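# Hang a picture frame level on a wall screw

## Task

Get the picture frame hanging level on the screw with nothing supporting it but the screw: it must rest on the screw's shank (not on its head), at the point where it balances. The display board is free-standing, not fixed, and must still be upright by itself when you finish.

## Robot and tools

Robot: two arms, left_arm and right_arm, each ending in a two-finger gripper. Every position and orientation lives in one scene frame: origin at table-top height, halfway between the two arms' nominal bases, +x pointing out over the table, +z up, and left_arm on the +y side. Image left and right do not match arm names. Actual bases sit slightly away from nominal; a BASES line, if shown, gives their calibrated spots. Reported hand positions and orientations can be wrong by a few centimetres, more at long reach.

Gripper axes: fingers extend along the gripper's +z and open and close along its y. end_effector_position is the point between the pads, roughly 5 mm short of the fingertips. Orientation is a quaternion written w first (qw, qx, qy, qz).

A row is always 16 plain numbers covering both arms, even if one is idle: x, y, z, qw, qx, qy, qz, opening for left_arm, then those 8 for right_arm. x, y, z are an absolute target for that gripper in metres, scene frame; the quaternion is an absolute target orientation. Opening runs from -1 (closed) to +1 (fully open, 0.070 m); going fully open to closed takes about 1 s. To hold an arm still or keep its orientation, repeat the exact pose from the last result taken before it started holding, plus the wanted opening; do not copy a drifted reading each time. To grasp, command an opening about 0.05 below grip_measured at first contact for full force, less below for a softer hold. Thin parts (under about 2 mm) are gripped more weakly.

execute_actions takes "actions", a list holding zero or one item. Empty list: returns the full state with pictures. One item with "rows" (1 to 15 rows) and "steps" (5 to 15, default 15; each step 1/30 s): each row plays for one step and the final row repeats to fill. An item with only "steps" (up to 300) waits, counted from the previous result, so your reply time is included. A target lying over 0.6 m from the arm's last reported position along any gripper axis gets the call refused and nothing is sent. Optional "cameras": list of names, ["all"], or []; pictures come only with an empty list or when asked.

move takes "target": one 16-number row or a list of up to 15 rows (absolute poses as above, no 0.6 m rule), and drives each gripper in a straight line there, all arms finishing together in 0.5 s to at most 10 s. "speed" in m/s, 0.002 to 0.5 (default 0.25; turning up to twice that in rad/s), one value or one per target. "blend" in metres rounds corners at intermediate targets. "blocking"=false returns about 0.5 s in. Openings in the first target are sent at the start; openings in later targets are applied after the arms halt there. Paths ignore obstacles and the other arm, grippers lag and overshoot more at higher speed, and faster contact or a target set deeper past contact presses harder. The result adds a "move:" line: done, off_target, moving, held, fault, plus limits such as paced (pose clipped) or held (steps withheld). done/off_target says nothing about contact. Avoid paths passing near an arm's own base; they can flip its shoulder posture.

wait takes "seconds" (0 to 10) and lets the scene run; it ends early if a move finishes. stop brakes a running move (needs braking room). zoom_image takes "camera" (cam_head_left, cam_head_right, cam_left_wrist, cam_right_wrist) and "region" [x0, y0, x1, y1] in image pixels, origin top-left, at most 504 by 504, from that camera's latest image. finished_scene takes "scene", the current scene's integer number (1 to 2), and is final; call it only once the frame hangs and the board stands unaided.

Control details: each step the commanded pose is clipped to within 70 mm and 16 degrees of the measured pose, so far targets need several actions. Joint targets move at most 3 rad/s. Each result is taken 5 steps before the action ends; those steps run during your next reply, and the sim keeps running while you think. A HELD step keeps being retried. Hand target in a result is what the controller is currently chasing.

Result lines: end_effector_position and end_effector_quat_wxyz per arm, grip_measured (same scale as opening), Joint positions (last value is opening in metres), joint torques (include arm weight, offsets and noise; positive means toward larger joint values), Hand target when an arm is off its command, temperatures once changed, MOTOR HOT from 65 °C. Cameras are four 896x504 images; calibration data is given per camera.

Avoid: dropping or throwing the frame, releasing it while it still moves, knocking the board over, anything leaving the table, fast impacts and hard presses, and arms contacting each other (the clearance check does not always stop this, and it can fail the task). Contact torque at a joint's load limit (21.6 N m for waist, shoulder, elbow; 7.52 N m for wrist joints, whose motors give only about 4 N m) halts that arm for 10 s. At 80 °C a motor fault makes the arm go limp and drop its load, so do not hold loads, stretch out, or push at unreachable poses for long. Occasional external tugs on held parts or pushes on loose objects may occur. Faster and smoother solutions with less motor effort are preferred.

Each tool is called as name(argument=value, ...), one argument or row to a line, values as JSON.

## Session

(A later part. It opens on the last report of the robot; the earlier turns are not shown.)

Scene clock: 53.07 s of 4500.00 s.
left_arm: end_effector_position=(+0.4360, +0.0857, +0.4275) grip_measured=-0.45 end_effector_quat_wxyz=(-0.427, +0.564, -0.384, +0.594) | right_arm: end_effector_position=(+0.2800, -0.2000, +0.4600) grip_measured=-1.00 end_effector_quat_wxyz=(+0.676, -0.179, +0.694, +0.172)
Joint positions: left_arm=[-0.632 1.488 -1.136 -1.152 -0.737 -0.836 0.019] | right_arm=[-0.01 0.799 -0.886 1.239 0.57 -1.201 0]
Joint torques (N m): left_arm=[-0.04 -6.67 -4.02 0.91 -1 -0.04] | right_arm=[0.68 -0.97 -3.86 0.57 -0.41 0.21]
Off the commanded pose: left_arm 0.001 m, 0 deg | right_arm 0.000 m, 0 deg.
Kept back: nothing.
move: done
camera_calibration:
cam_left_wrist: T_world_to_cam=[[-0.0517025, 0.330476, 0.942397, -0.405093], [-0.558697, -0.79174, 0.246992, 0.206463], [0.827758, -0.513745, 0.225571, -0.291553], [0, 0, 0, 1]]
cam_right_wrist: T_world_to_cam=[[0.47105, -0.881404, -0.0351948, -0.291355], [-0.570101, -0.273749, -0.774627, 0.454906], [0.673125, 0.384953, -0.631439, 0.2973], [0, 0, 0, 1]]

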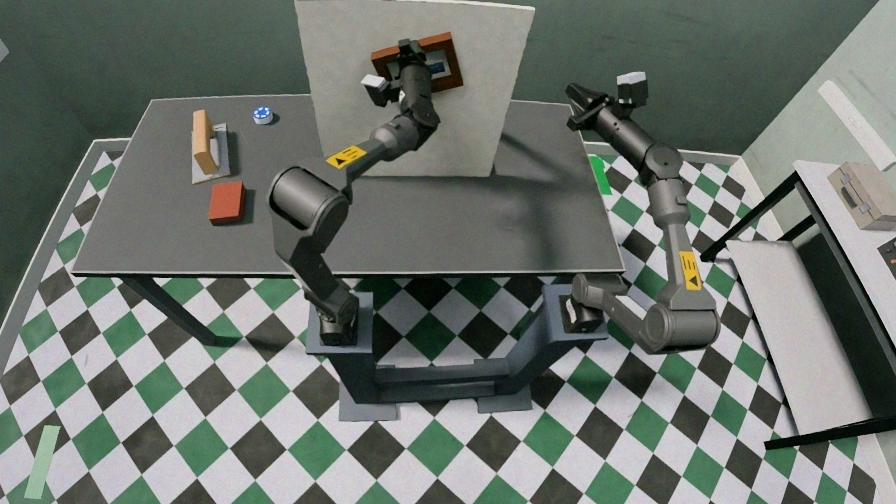

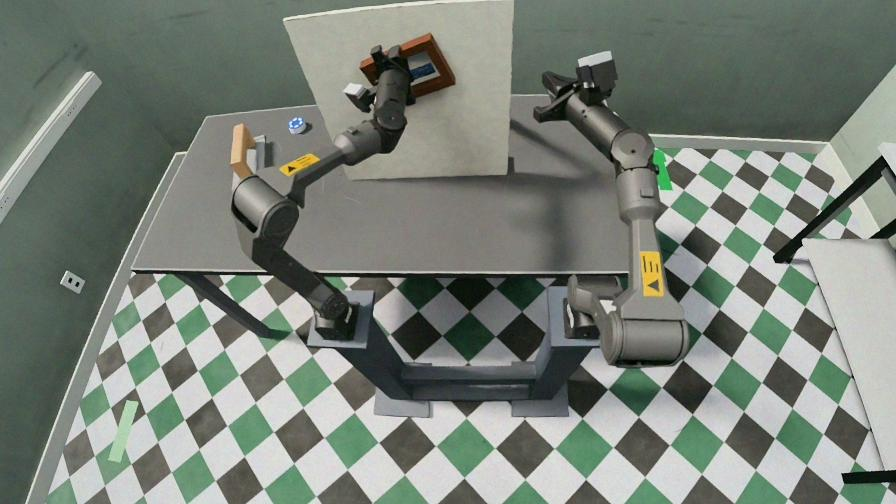

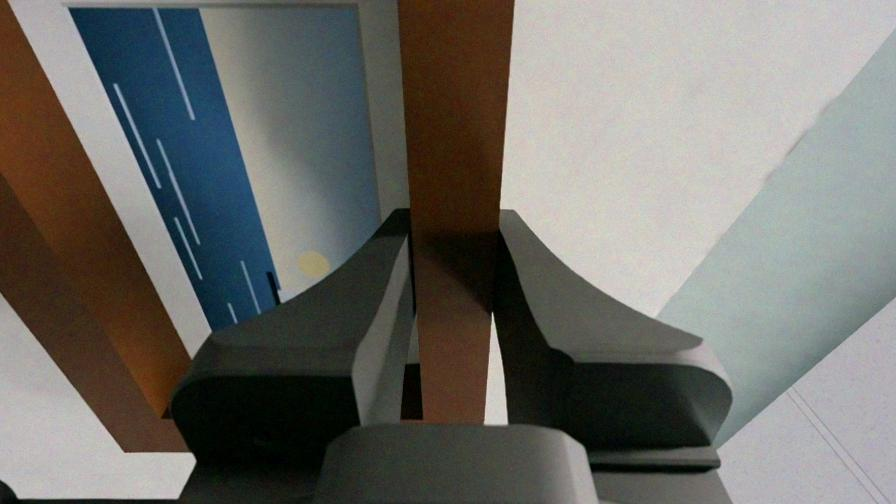

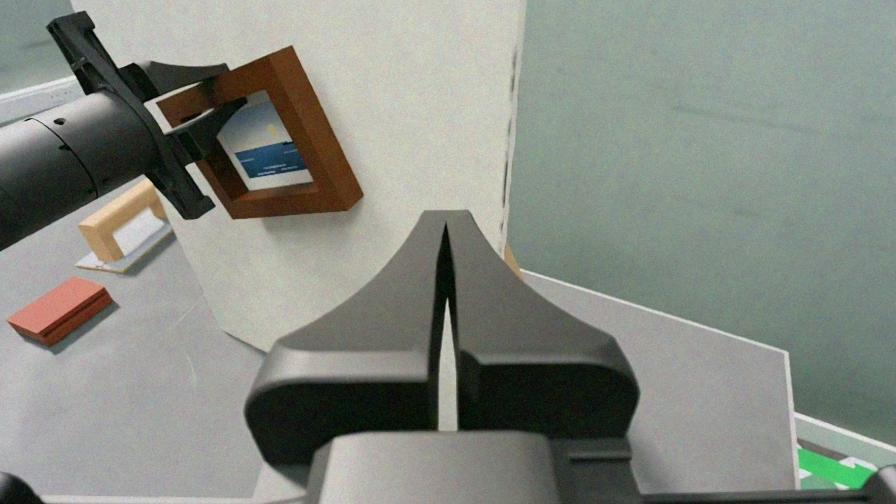

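execute_actions(
  actions=[],
  cameras=["all"],
)

Scene clock: 54.00 s of 4500.00 s.
left_arm: end_effector_position=(+0.4360, +0.0857, +0.4278) grip_measured=-0.45 end_effector_quat_wxyz=(-0.427, +0.563, -0.383, +0.594) | right_arm: end_effector_position=(+0.2800, -0.2000, +0.4600) grip_measured=-1.00 end_effector_quat_wxyz=(+0.676, -0.179, +0.694, +0.172)
Joint positions: left_arm=[-0.632 1.488 -1.137 -1.152 -0.737 -0.836 0.019] | right_arm=[-0.01 0.799 -0.886 1.239 0.57 -1.201 0]
Joint torques (N m): left_arm=[0.24 -6.66 -4.5 1.01 -1.2 -0.12] | right_arm=[0.66 -0.95 -3.85 0.56 -0.41 0.2]
Motor temperatures (°C): left_arm=[30 31 32 32 36 29] | right_arm=[29 30 33 34 38 31]
Hand target: left_arm +0.4360, +0.0859, +0.4281; -0.428, +0.563, -0.383, +0.594 | right_arm +0.2800, -0.2000, +0.4600; +0.676, -0.179, +0.694, +0.172
Off the commanded pose: left_arm 0.000 m, 0 deg | right_arm 0.000 m, 0 deg.
Steps of this call (1-28: nothing new was sent). Readings (end_effector_position of left_arm | right_arm):
1: (+0.4360, +0.0857, +0.4275) | (+0.2800, -0.2000, +0.4600)
2: (+0.4360, +0.0857, +0.4275) | (+0.2800, -0.2000, +0.4600)
4: (+0.4360, +0.0857, +0.4275) | (+0.2800, -0.2000, +0.4600)
8: (+0.4360, +0.0857, +0.4275) | (+0.2800, -0.2000, +0.4600)
28: the state above
camera_calibration:
cam_left_wrist: T_world_to_cam=[[-0.0523636, 0.330965, 0.942189, -0.405099], [-0.558871, -0.791612, 0.247011, 0.206428], [0.8276, -0.513627, 0.226418, -0.291964], [0, 0, 0, 1]] pos_world=[0.335783, 0.147523, 0.396795]
cam_right_wrist: T_world_to_cam=[[0.47105, -0.881404, -0.0351948, -0.291355], [-0.570101, -0.273749, -0.774627, 0.454906], [0.673125, 0.384953, -0.631439, 0.2973], [0, 0, 0, 1]] pos_world=[0.196465, -0.246718, 0.529854]

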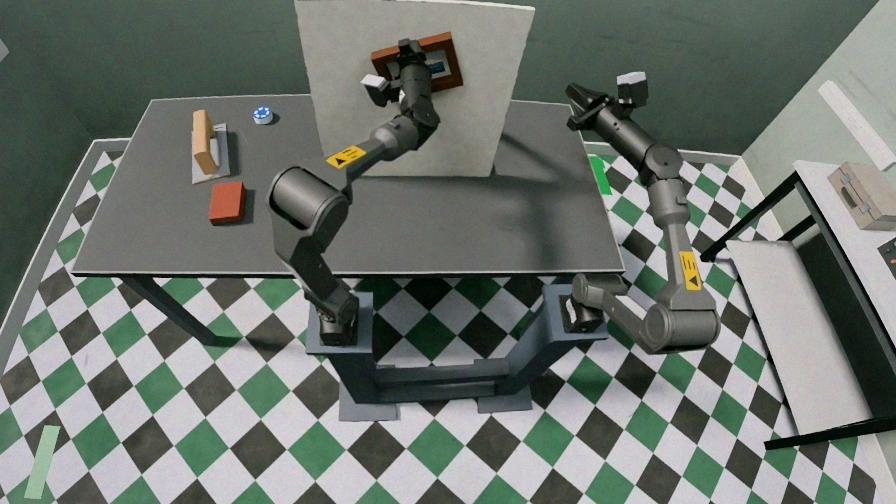

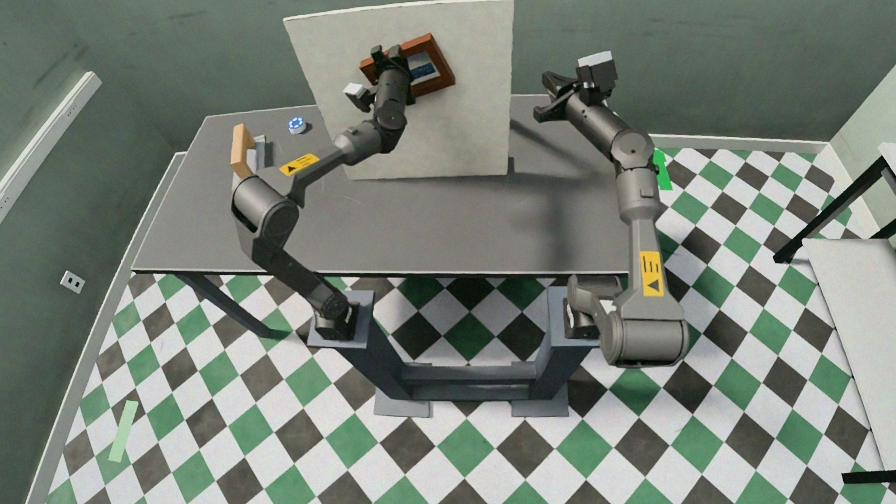

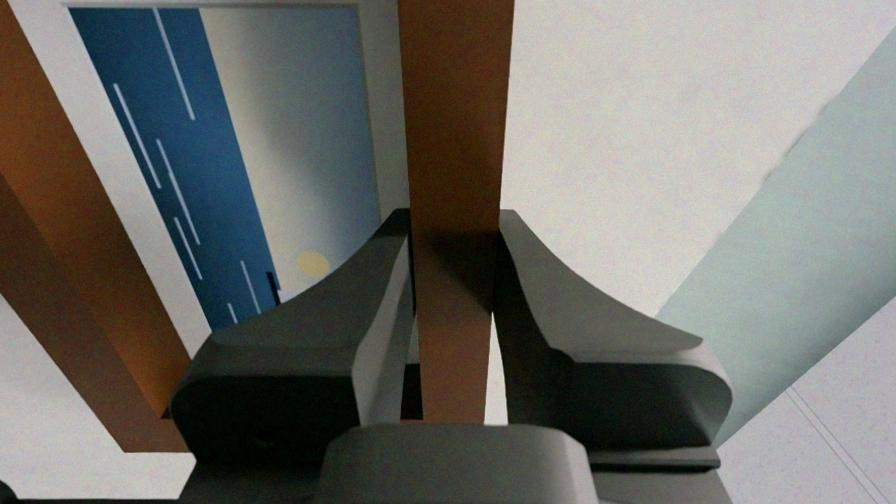

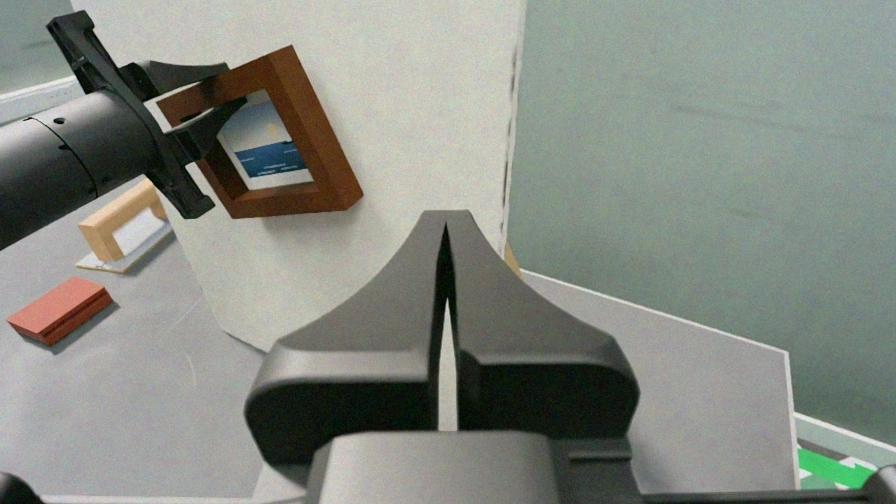

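move(
  target=[
    [0.436,0.0859,0.4306,-0.428,0.563,-0.383,0.594,-0.5,0.28,-0.2,0.46,0.676,-0.179,0.694,0.172,-1],
    [0.436,0.0859,0.4352,0.5188,-0.4804,0.4804,-0.5188,-0.5,0.28,-0.2,0.46,0.676,-0.179,0.694,0.172,-1],
  ],
  speed=0.05,
)

Scene clock: 58.10 s of 4500.00 s.
left_arm: end_effector_position=(+0.4360, +0.0859, +0.4349) grip_measured=-0.45 end_effector_quat_wxyz=(+0.519, -0.481, +0.481, -0.518) | right_arm: end_effector_position=(+0.2800, -0.2000, +0.4600) grip_measured=-1.00 end_effector_quat_wxyz=(+0.676, -0.179, +0.694, +0.172)
Joint positions: left_arm=[-0.613 1.472 -1.145 -1.138 -0.691 -0.485 0.019] | right_arm=[-0.01 0.799 -0.886 1.239 0.57 -1.201 0]
Joint torques (N m): left_arm=[0.43 -7.28 -4.83 1.02 -0.9 -0.04] | right_arm=[0.64 -0.94 -3.87 0.54 -0.4 0.17]
Off the commanded pose: left_arm 0.000 m, 0 deg | right_arm 0.000 m, 0 deg.
Kept back: nothing.
move: done
camera_calibration:
cam_left_wrist: T_world_to_cam=[[-0.0527304, -0.0117686, 0.998539, -0.406705], [-0.558537, -0.82855, -0.0392601, 0.332399], [0.827802, -0.559792, 0.0371165, -0.207235], [0, 0, 0, 1]]
cam_right_wrist: T_world_to_cam=[[0.47105, -0.881404, -0.0351948, -0.291355], [-0.570101, -0.273749, -0.774627, 0.454906], [0.673125, 0.384953, -0.631439, 0.2973], [0, 0, 0, 1]]

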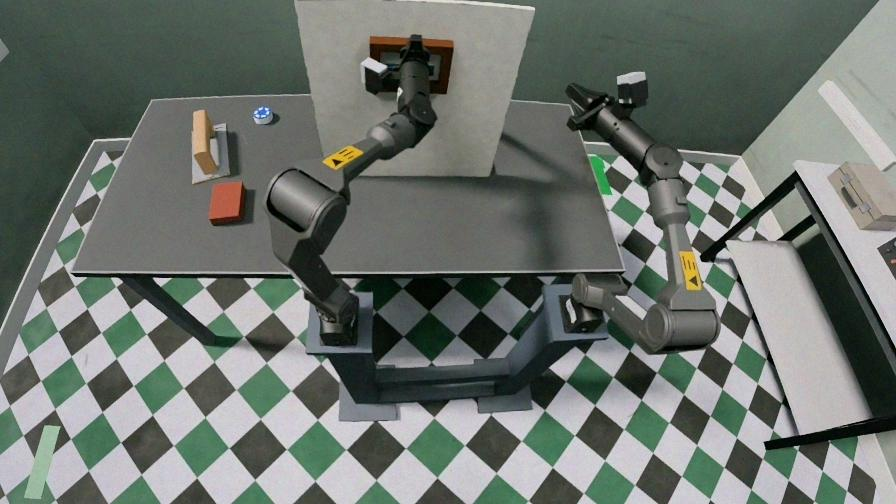

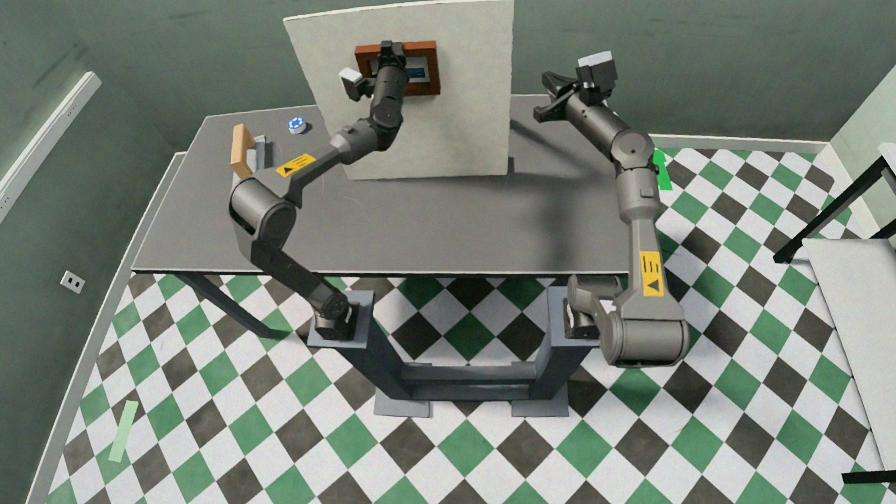

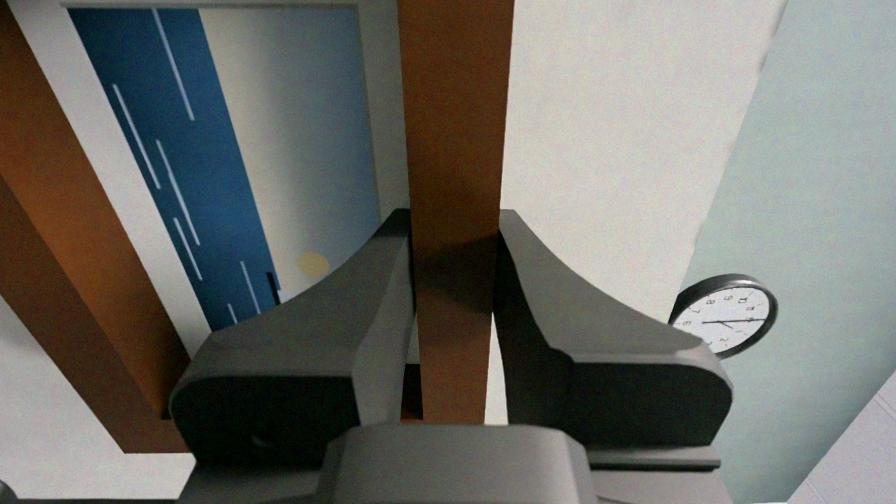

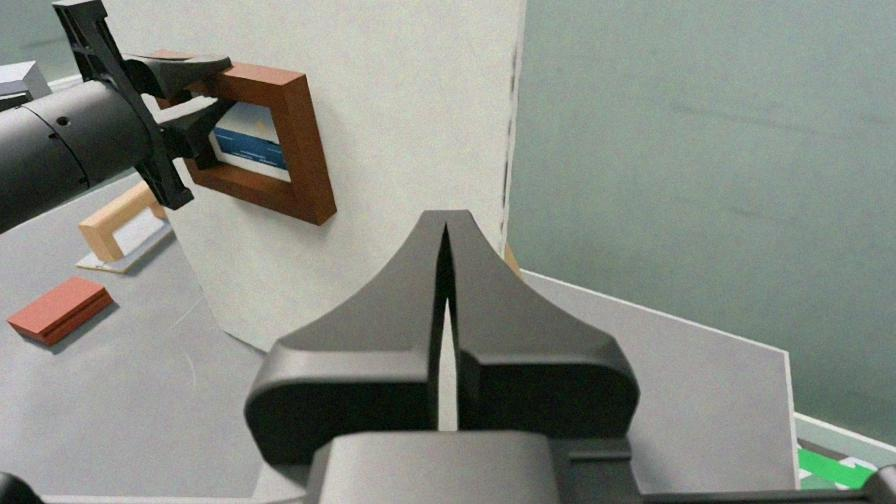

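move(
  target=[
    [0.436,0.0859,0.4352,0.5188,-0.4804,0.4804,-0.5188,-0.5,0.36,-0.08,0.54,0.455,-0.024,0.858,0.238,-1],
    [0.436,0.0859,0.4352,0.5188,-0.4804,0.4804,-0.5188,-0.5,0.414,0.005,0.515,0.455,-0.024,0.858,0.238,-1],
  ],
  speed=0.2,
  blend=0.03,
)

zoom_image(
  camera="cam_right_wrist",
  region=[200, 0, 704, 300],
)

Scene clock: 61.10 s of 4500.00 s.
left_arm: end_effector_position=(+0.4360, +0.0859, +0.4349) grip_measured=-0.45 end_effector_quat_wxyz=(+0.519, -0.481, +0.481, -0.518) | right_arm: end_effector_position=(+0.4141, +0.0052, +0.5142) grip_measured=-1.00 end_effector_quat_wxyz=(+0.475, -0.026, +0.842, +0.253)
Joint positions: left_arm=[-0.613 1.472 -1.145 -1.138 -0.691 -0.485 0.019] | right_arm=[0.768 1.962 -2.64 -0.216 1.215 0.63 0]
Joint torques (N m): left_arm=[0.54 -6.96 -4.67 0.84 -1.25 -0.09] | right_arm=[-0.2 -8.56 -3.11 -0.39 -0.54 0.09]
Hand target: left_arm +0.4360, +0.0859, +0.4352; +0.519, -0.480, +0.480, -0.519 | right_arm +0.4138, +0.0048, +0.5145; +0.476, -0.026, +0.842, +0.253
Off the commanded pose: left_arm 0.000 m, 0 deg | right_arm 0.001 m, 3 deg.
joint sent to its limit (right arm) — joint 5 (wrist pitch), upper limit.
Kept back: nothing.
move: off_target (right_arm)
camera_calibration:
cam_left_wrist: T_world_to_cam=[[-0.0527304, -0.0117686, 0.998539, -0.406705], [-0.558537, -0.82855, -0.0392601, 0.332399], [0.827802, -0.559792, 0.0371165, -0.207235], [0, 0, 0, 1]]
cam_right_wrist: T_world_to_cam=[[0.255434, -0.866547, -0.428778, 0.119852], [-0.923593, -0.0875668, -0.373239, 0.568505], [0.285882, 0.491354, -0.822704, 0.42049], [0, 0, 0, 1]]

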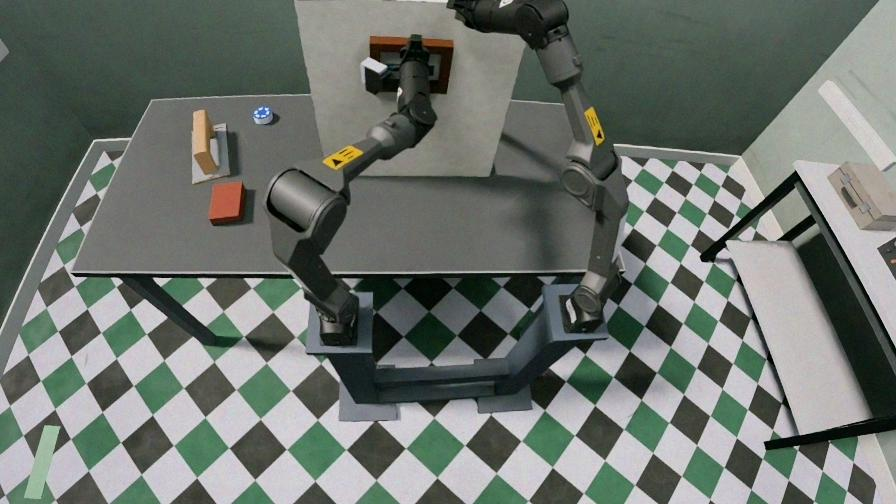

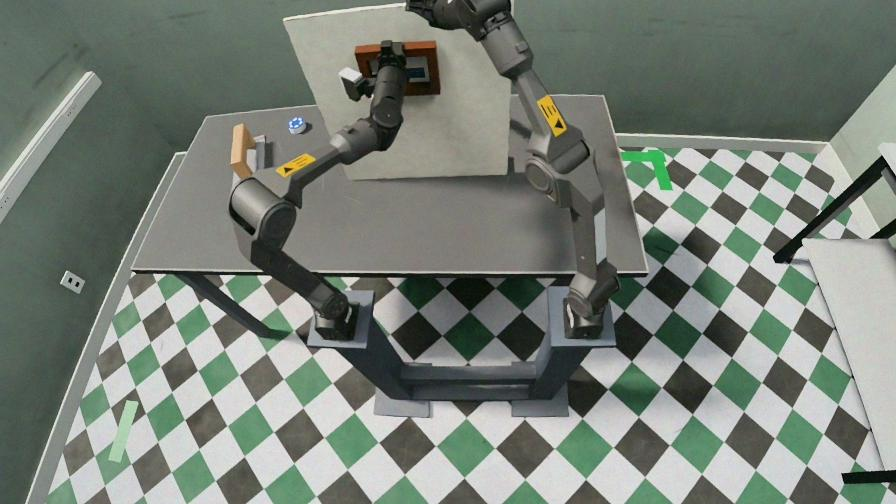

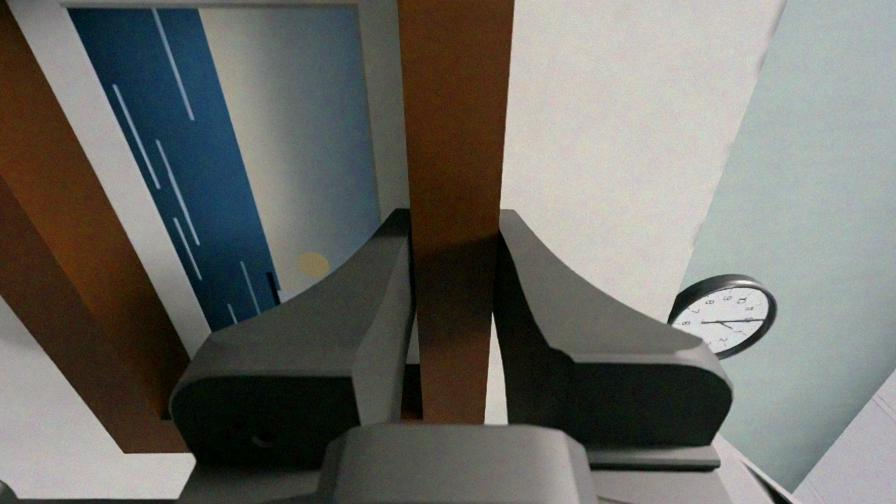

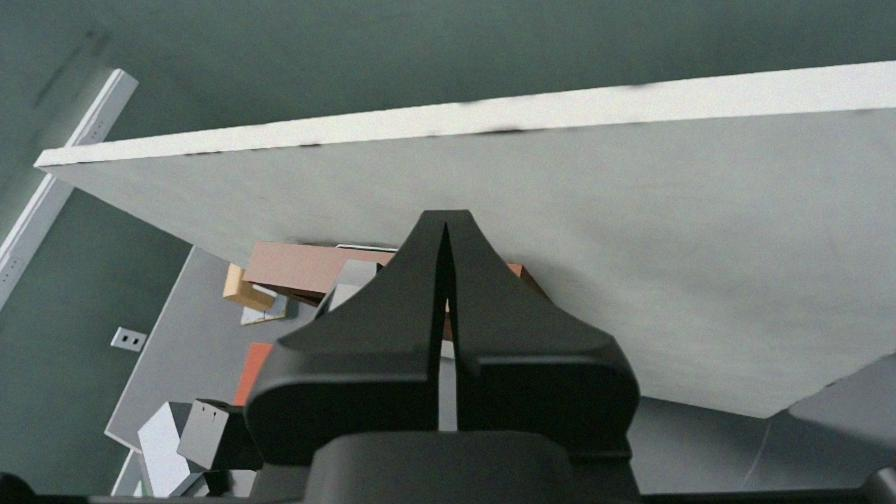

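Scaled by 1.000.

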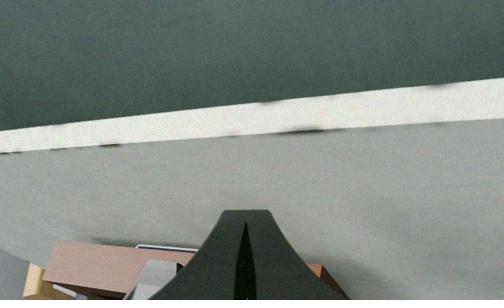

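move(
  target=[0.436,0.0859,0.4352,0.5188,-0.4804,0.4804,-0.5188,-0.5,0.405,-0.045,0.515,0.476,-0.026,0.842,0.253,-1],
  speed=0.2,
  cameras=["cam_right_wrist"],
)

zoom_image(
  camera="cam_right_wrist",
  region=[100, 160, 500, 340],
)

Scene clock: 62.30 s of 4500.00 s.
left_arm: end_effector_position=(+0.4360, +0.0859, +0.4349) grip_measured=-0.45 end_effector_quat_wxyz=(+0.519, -0.481, +0.481, -0.518) | right_arm: end_effector_position=(+0.4050, -0.0450, +0.5150) grip_measured=-1.00 end_effector_quat_wxyz=(+0.476, -0.026, +0.842, +0.253)
Joint positions: left_arm=[-0.613 1.472 -1.145 -1.138 -0.691 -0.485 0.019] | right_arm=[0.654 1.71 -2.235 -0.116 1.049 0.562 0]
Joint torques (N m): left_arm=[0.38 -6.78 -4.95 0.82 -1.24 -0.05] | right_arm=[0.42 -5.85 -4.08 -0.2 -0.62 -0.03]
Off the commanded pose: left_arm 0.000 m, 0 deg | right_arm 0.000 m, 0 deg.
Kept back: nothing.
move: done
camera_calibration:
cam_right_wrist: T_world_to_cam=[[0.255465, -0.866729, -0.428391, 0.0787849], [-0.923148, -0.0870076, -0.374471, 0.556505], [0.287291, 0.491132, -0.822346, 0.447614], [0, 0, 0, 1]]
Images, in order: cam_right_wrist.

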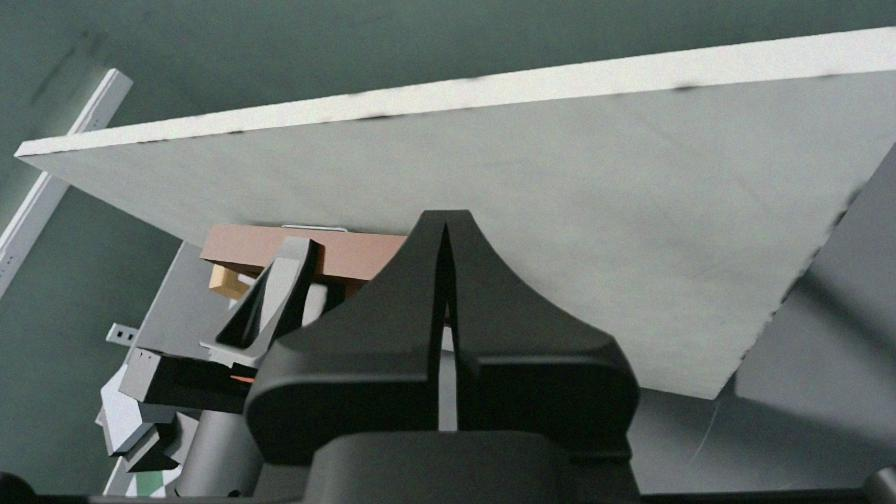

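Scaled by 1.260 from the camera's 896x504 image, which has a finer 1280x720 frame.

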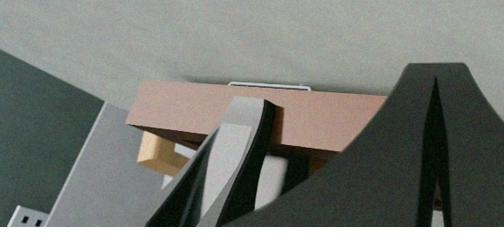

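zoom_image(
  camera="cam_right_wrist",
  region=[260, 210, 370, 250],
)

Scaled by 4.582 from the camera's 896x504 image, which has a finer 1280x720 frame.

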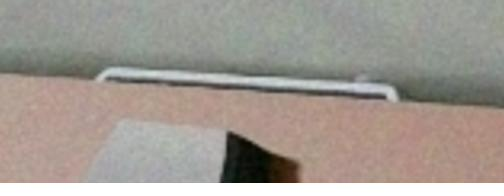

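move(
  target=[0.436,0.0709,0.4352,0.5188,-0.4804,0.4804,-0.5188,-0.5,0.405,-0.06,0.515,0.476,-0.026,0.842,0.253,-1],
  speed=0.03,
  cameras=["cam_right_wrist", "cam_head_right", "cam_head_left"],
)

zoom_image(
  camera="cam_right_wrist",
  region=[260, 195, 370, 245],
)

Scene clock: 65.27 s of 4500.00 s.
left_arm: end_effector_position=(+0.4360, +0.0707, +0.4353) grip_measured=-0.45 end_effector_quat_wxyz=(+0.519, -0.480, +0.480, -0.519) | right_arm: end_effector_position=(+0.4050, -0.0603, +0.5149) grip_measured=-1.00 end_effector_quat_wxyz=(+0.476, -0.026, +0.842, +0.253)
Joint positions: left_arm=[-0.659 1.504 -1.179 -1.171 -0.731 -0.456 0.019] | right_arm=[0.607 1.671 -2.181 -0.068 1.033 0.519 0]
Joint torques (N m): left_arm=[0.18 -6.32 -4.04 0.87 -0.93 0.05] | right_arm=[0.75 -6.21 -3.59 -0.26 -0.84 0.11]
Off the commanded pose: left_arm 0.000 m, 0 deg | right_arm 0.000 m, 0 deg.
Kept back: nothing.
move: done
camera_calibration:
cam_right_wrist: T_world_to_cam=[[0.254981, -0.867029, -0.428071, 0.0655351], [-0.923479, -0.0871145, -0.373628, 0.5548], [0.286655, 0.490582, -0.822896, 0.455513], [0, 0, 0, 1]]
Images, in order: cam_head_left, cam_head_right, cam_right_wrist.

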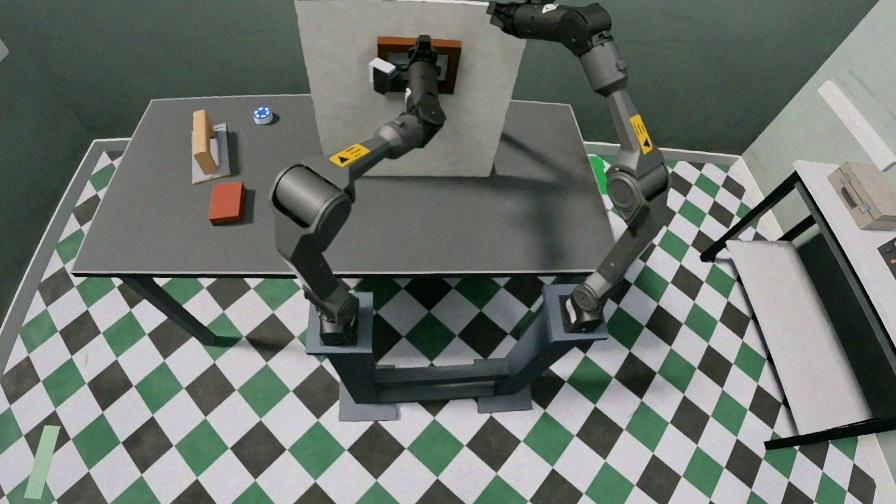

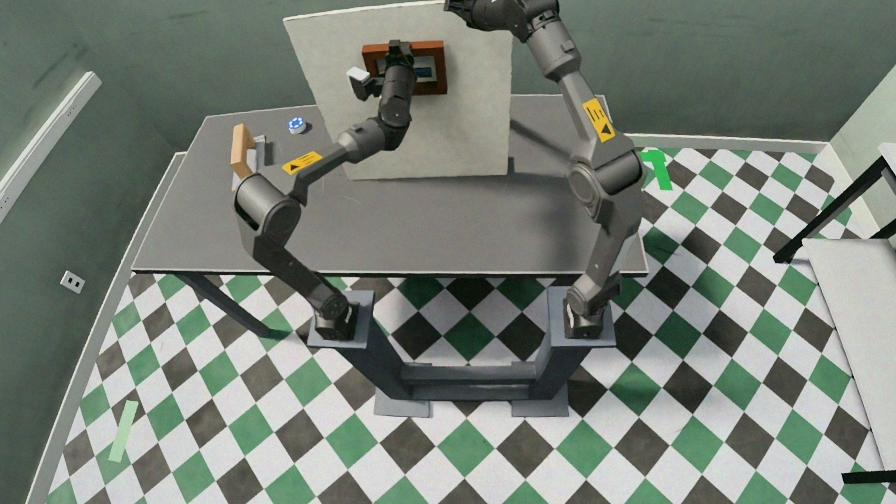

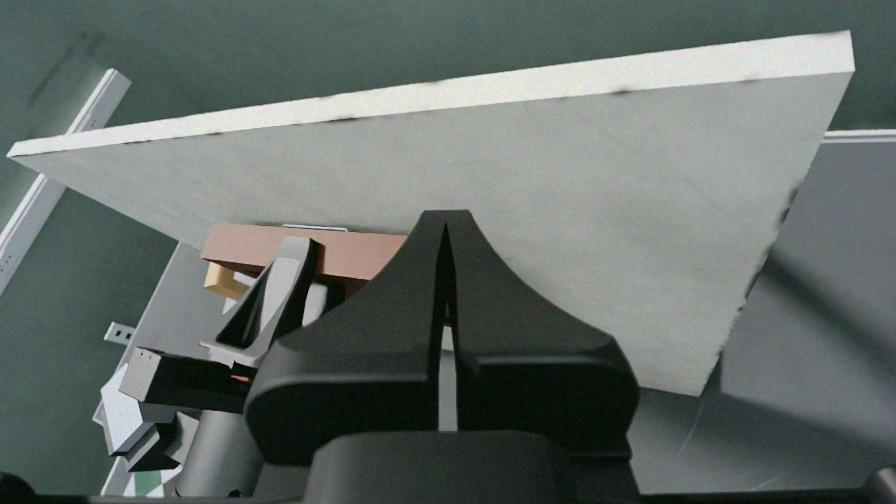

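Scaled by 4.582 from the camera's 896x504 image, which has a finer 1280x720 frame.

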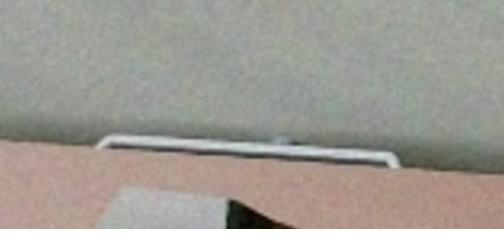

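move(
  target=[0.436,0.0709,0.4327,0.5188,-0.4804,0.4804,-0.5188,-0.5,0.405,-0.06,0.515,0.476,-0.026,0.842,0.253,-1],
  speed=0.02,
  cameras=["cam_right_wrist"],
)

zoom_image(
  camera="cam_right_wrist",
  region=[260, 195, 370, 245],
)

Scene clock: 66.30 s of 4500.00 s.
left_arm: end_effector_position=(+0.4357, +0.0707, +0.4333) grip_measured=-0.45 end_effector_quat_wxyz=(+0.519, -0.480, +0.480, -0.519) | right_arm: end_effector_position=(+0.4050, -0.0603, +0.5149) grip_measured=-1.00 end_effector_quat_wxyz=(+0.476, -0.026, +0.842, +0.253)
Joint positions: left_arm=[-0.659 1.504 -1.17 -1.161 -0.734 -0.469 0.019] | right_arm=[0.607 1.671 -2.181 -0.068 1.033 0.519 0]
Joint torques (N m): left_arm=[0.59 -5.69 -3.47 1.02 -1.1 -0.05] | right_arm=[0.75 -5.12 -4.25 -0.28 -0.78 0.21]
Off the commanded pose: left_arm 0.001 m, 0 deg | right_arm 0.000 m, 0 deg.
Kept back: nothing.
move: done
camera_calibration:
cam_right_wrist: T_world_to_cam=[[0.254981, -0.867029, -0.428071, 0.0655351], [-0.923479, -0.0871145, -0.373628, 0.5548], [0.286655, 0.490582, -0.822896, 0.455513], [0, 0, 0, 1]]
Images, in order: cam_right_wrist.

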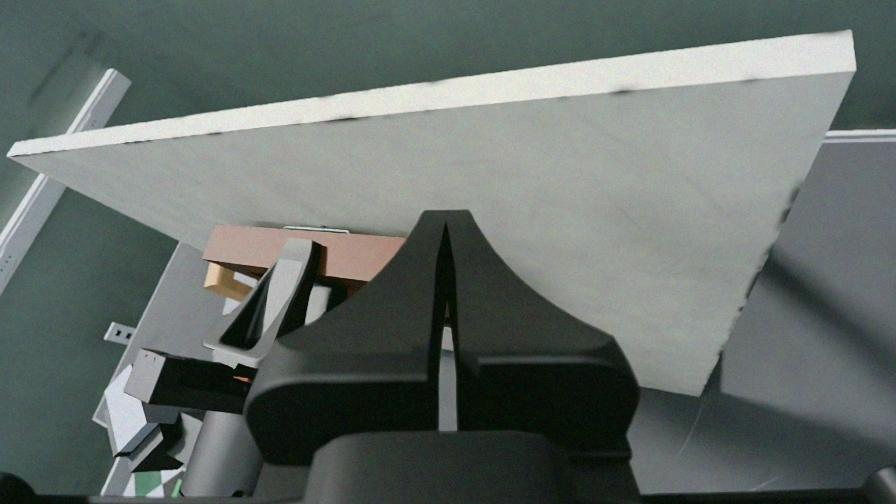

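Scaled by 4.582 from the camera's 896x504 image, which has a finer 1280x720 frame.

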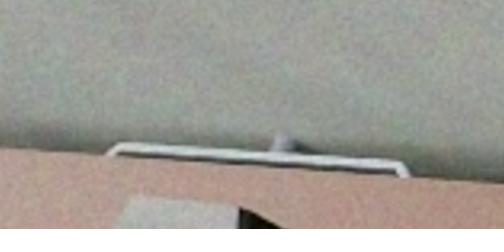

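move(
  target=[0.436,0.0709,0.4317,0.5188,-0.4804,0.4804,-0.5188,-0.5,0.405,-0.06,0.515,0.476,-0.026,0.842,0.253,-1],
  speed=0.02,
  cameras=["cam_right_wrist"],
)

zoom_image(
  camera="cam_right_wrist",
  region=[260, 195, 370, 245],
)

Scene clock: 67.37 s of 4500.00 s.
left_arm: end_effector_position=(+0.4359, +0.0706, +0.4316) grip_measured=-0.45 end_effector_quat_wxyz=(+0.518, -0.480, +0.481, -0.519) | right_arm: end_effector_position=(+0.4050, -0.0603, +0.5149) grip_measured=-1.00 end_effector_quat_wxyz=(+0.476, -0.026, +0.842, +0.253)
Joint positions: left_arm=[-0.659 1.506 -1.167 -1.157 -0.736 -0.475 0.019] | right_arm=[0.607 1.671 -2.181 -0.068 1.033 0.519 0]
Joint torques (N m): left_arm=[0.42 -5.98 -3.36 1 -1.13 -0.07] | right_arm=[0.67 -5.09 -4.28 -0.28 -0.7 0.2]
Off the commanded pose: left_arm 0.000 m, 0 deg | right_arm 0.000 m, 0 deg.
Kept back: nothing.
move: done
camera_calibration:
cam_right_wrist: T_world_to_cam=[[0.254981, -0.867029, -0.428071, 0.0655351], [-0.923479, -0.0871145, -0.373628, 0.5548], [0.286655, 0.490582, -0.822896, 0.455513], [0, 0, 0, 1]]
Images, in order: cam_right_wrist.

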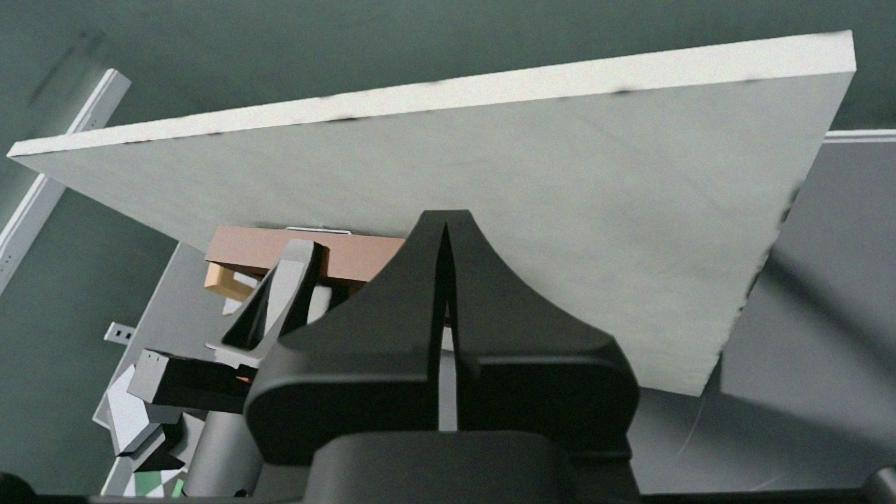

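Scaled by 4.582 from the camera's 896x504 image, which has a finer 1280x720 frame.

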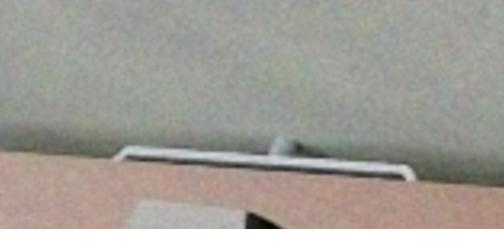

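move(
  target=[0.436,0.0709,0.4309,0.5188,-0.4804,0.4804,-0.5188,-0.5,0.405,-0.06,0.515,0.476,-0.026,0.842,0.253,-1],
  speed=0.02,
  cameras=["cam_right_wrist"],
)

zoom_image(
  camera="cam_right_wrist",
  region=[260, 195, 370, 245],
)

Scene clock: 68.30 s of 4500.00 s.
left_arm: end_effector_position=(+0.4358, +0.0706, +0.4309) grip_measured=-0.45 end_effector_quat_wxyz=(+0.518, -0.480, +0.481, -0.519) | right_arm: end_effector_position=(+0.4050, -0.0603, +0.5149) grip_measured=-1.00 end_effector_quat_wxyz=(+0.476, -0.026, +0.842, +0.253)
Joint positions: left_arm=[-0.659 1.506 -1.164 -1.154 -0.736 -0.479 0.019] | right_arm=[0.607 1.671 -2.181 -0.068 1.033 0.519 0]
Joint torques (N m): left_arm=[0.36 -5.75 -3.6 1.05 -1.12 -0.07] | right_arm=[0.73 -5.11 -4.27 -0.27 -0.64 0.19]
Off the commanded pose: left_arm 0.000 m, 0 deg | right_arm 0.000 m, 0 deg.
Kept back: nothing.
move: done
camera_calibration:
cam_right_wrist: T_world_to_cam=[[0.254981, -0.867029, -0.428071, 0.0655351], [-0.923479, -0.0871145, -0.373628, 0.5548], [0.286655, 0.490582, -0.822896, 0.455513], [0, 0, 0, 1]]
Images, in order: cam_right_wrist.

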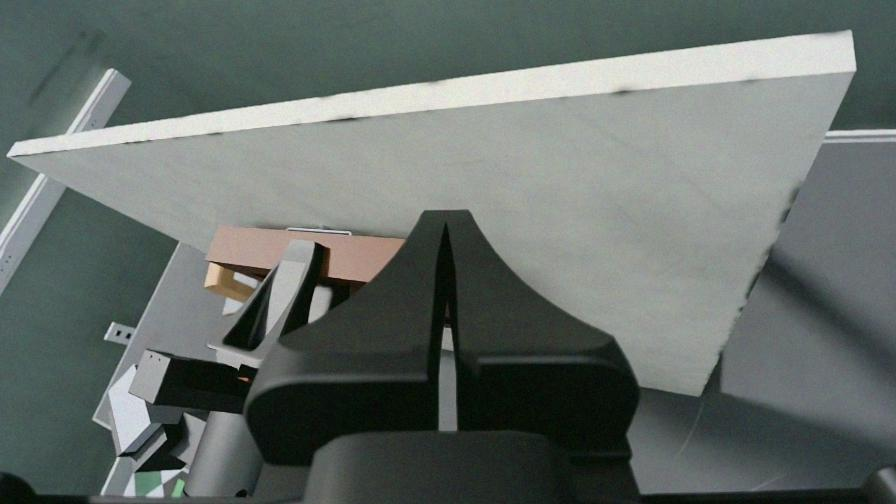

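Scaled by 4.582 from the camera's 896x504 image, which has a finer 1280x720 frame.

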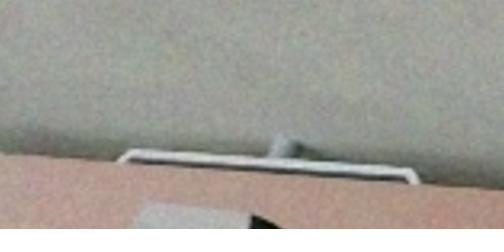

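move(
  target=[
    [0.436,0.0709,0.4318,0.5188,-0.4804,0.4804,-0.5188,-0.5,0.405,-0.06,0.515,0.476,-0.026,0.842,0.253,-1],
    [0.436,0.0683,0.4318,0.5188,-0.4804,0.4804,-0.5188,-0.5,0.405,-0.06,0.515,0.476,-0.026,0.842,0.253,-1],
    [0.436,0.0683,0.4307,0.5188,-0.4804,0.4804,-0.5188,-0.5,0.405,-0.06,0.515,0.476,-0.026,0.842,0.253,-1],
  ],
  speed=0.02,
  cameras=["cam_right_wrist", "cam_head_left", "cam_head_right"],
)

zoom_image(
  camera="cam_right_wrist",
  region=[260, 195, 370, 245],
)

zoom_image(
  camera="cam_head_right",
  region=[340, 10, 480, 120],
)

zoom_image(
  camera="cam_head_left",
  region=[350, 10, 490, 120],
)

Scene clock: 69.73 s of 4500.00 s.
left_arm: end_effector_position=(+0.4361, +0.0686, +0.4317) grip_measured=-0.45 end_effector_quat_wxyz=(+0.519, -0.480, +0.480, -0.519) | right_arm: end_effector_position=(+0.4050, -0.0603, +0.5149) grip_measured=-1.00 end_effector_quat_wxyz=(+0.476, -0.026, +0.842, +0.253)
Joint positions: left_arm=[-0.665 1.511 -1.171 -1.159 -0.743 -0.475 0.019] | right_arm=[0.607 1.671 -2.181 -0.068 1.033 0.519 0]
Joint torques (N m): left_arm=[-0.81 -5.66 -3.38 0.96 -1.04 -0.11] | right_arm=[0.7 -5.12 -4.28 -0.27 -0.62 0.18]
Off the commanded pose: left_arm 0.001 m, 0 deg | right_arm 0.000 m, 0 deg.
Kept back: nothing.
move: done
camera_calibration:
cam_right_wrist: T_world_to_cam=[[0.254981, -0.867029, -0.428071, 0.0655351], [-0.923479, -0.0871145, -0.373628, 0.5548], [0.286655, 0.490582, -0.822896, 0.455513], [0, 0, 0, 1]]
Images, in order: cam_head_left, cam_head_right, cam_right_wrist.

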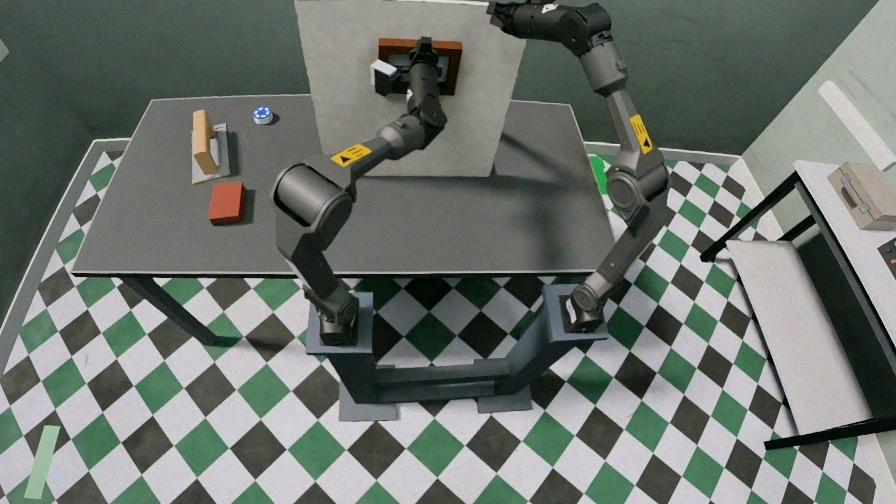

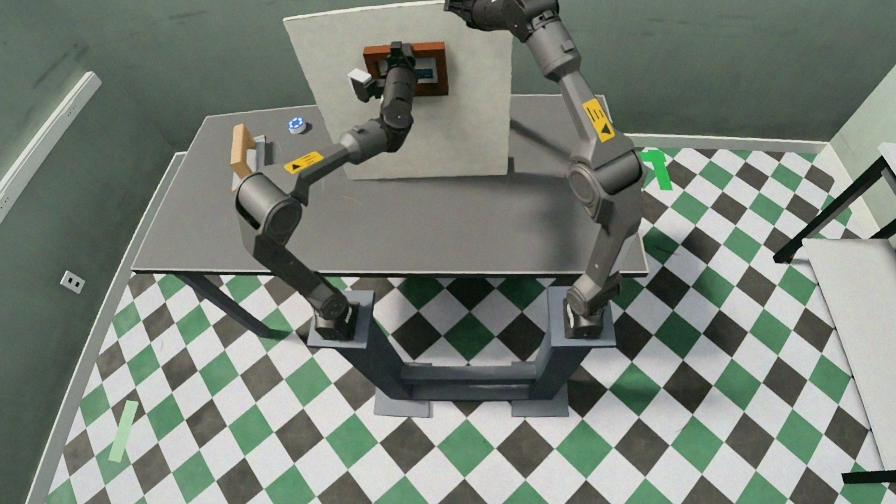

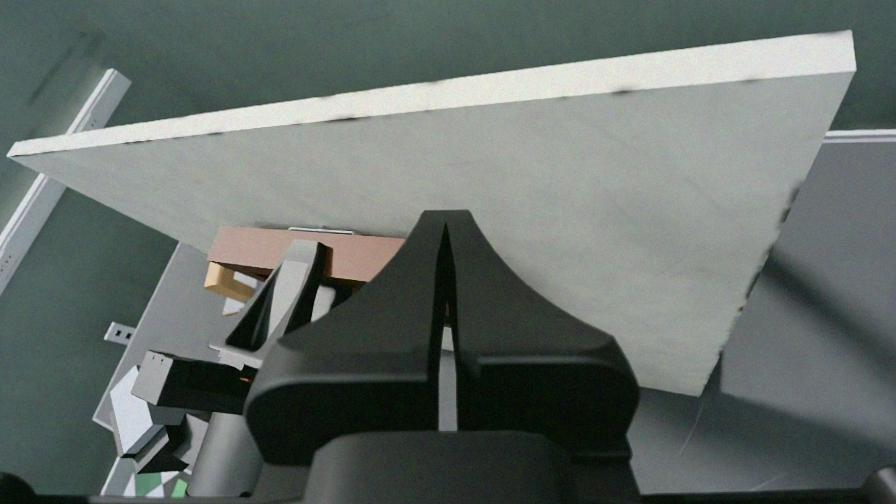

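Scaled by 4.582 from the camera's 896x504 image, which has a finer 1280x720 frame.

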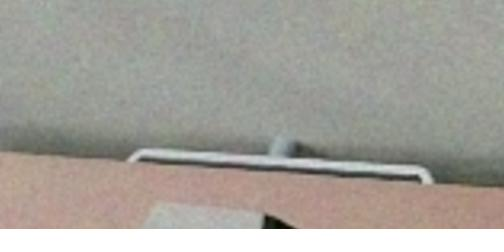

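Scaled by 3.600 from the camera's 896x504 image, which has a finer 1280x720 frame.

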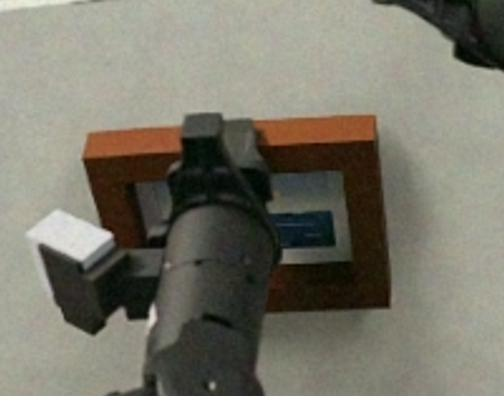

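Scaled by 3.600 from the camera's 896x504 image, which has a finer 1280x720 frame.

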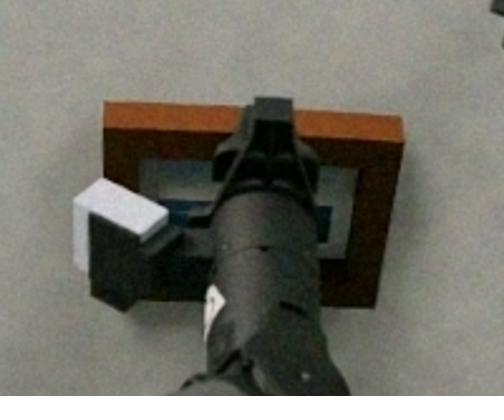

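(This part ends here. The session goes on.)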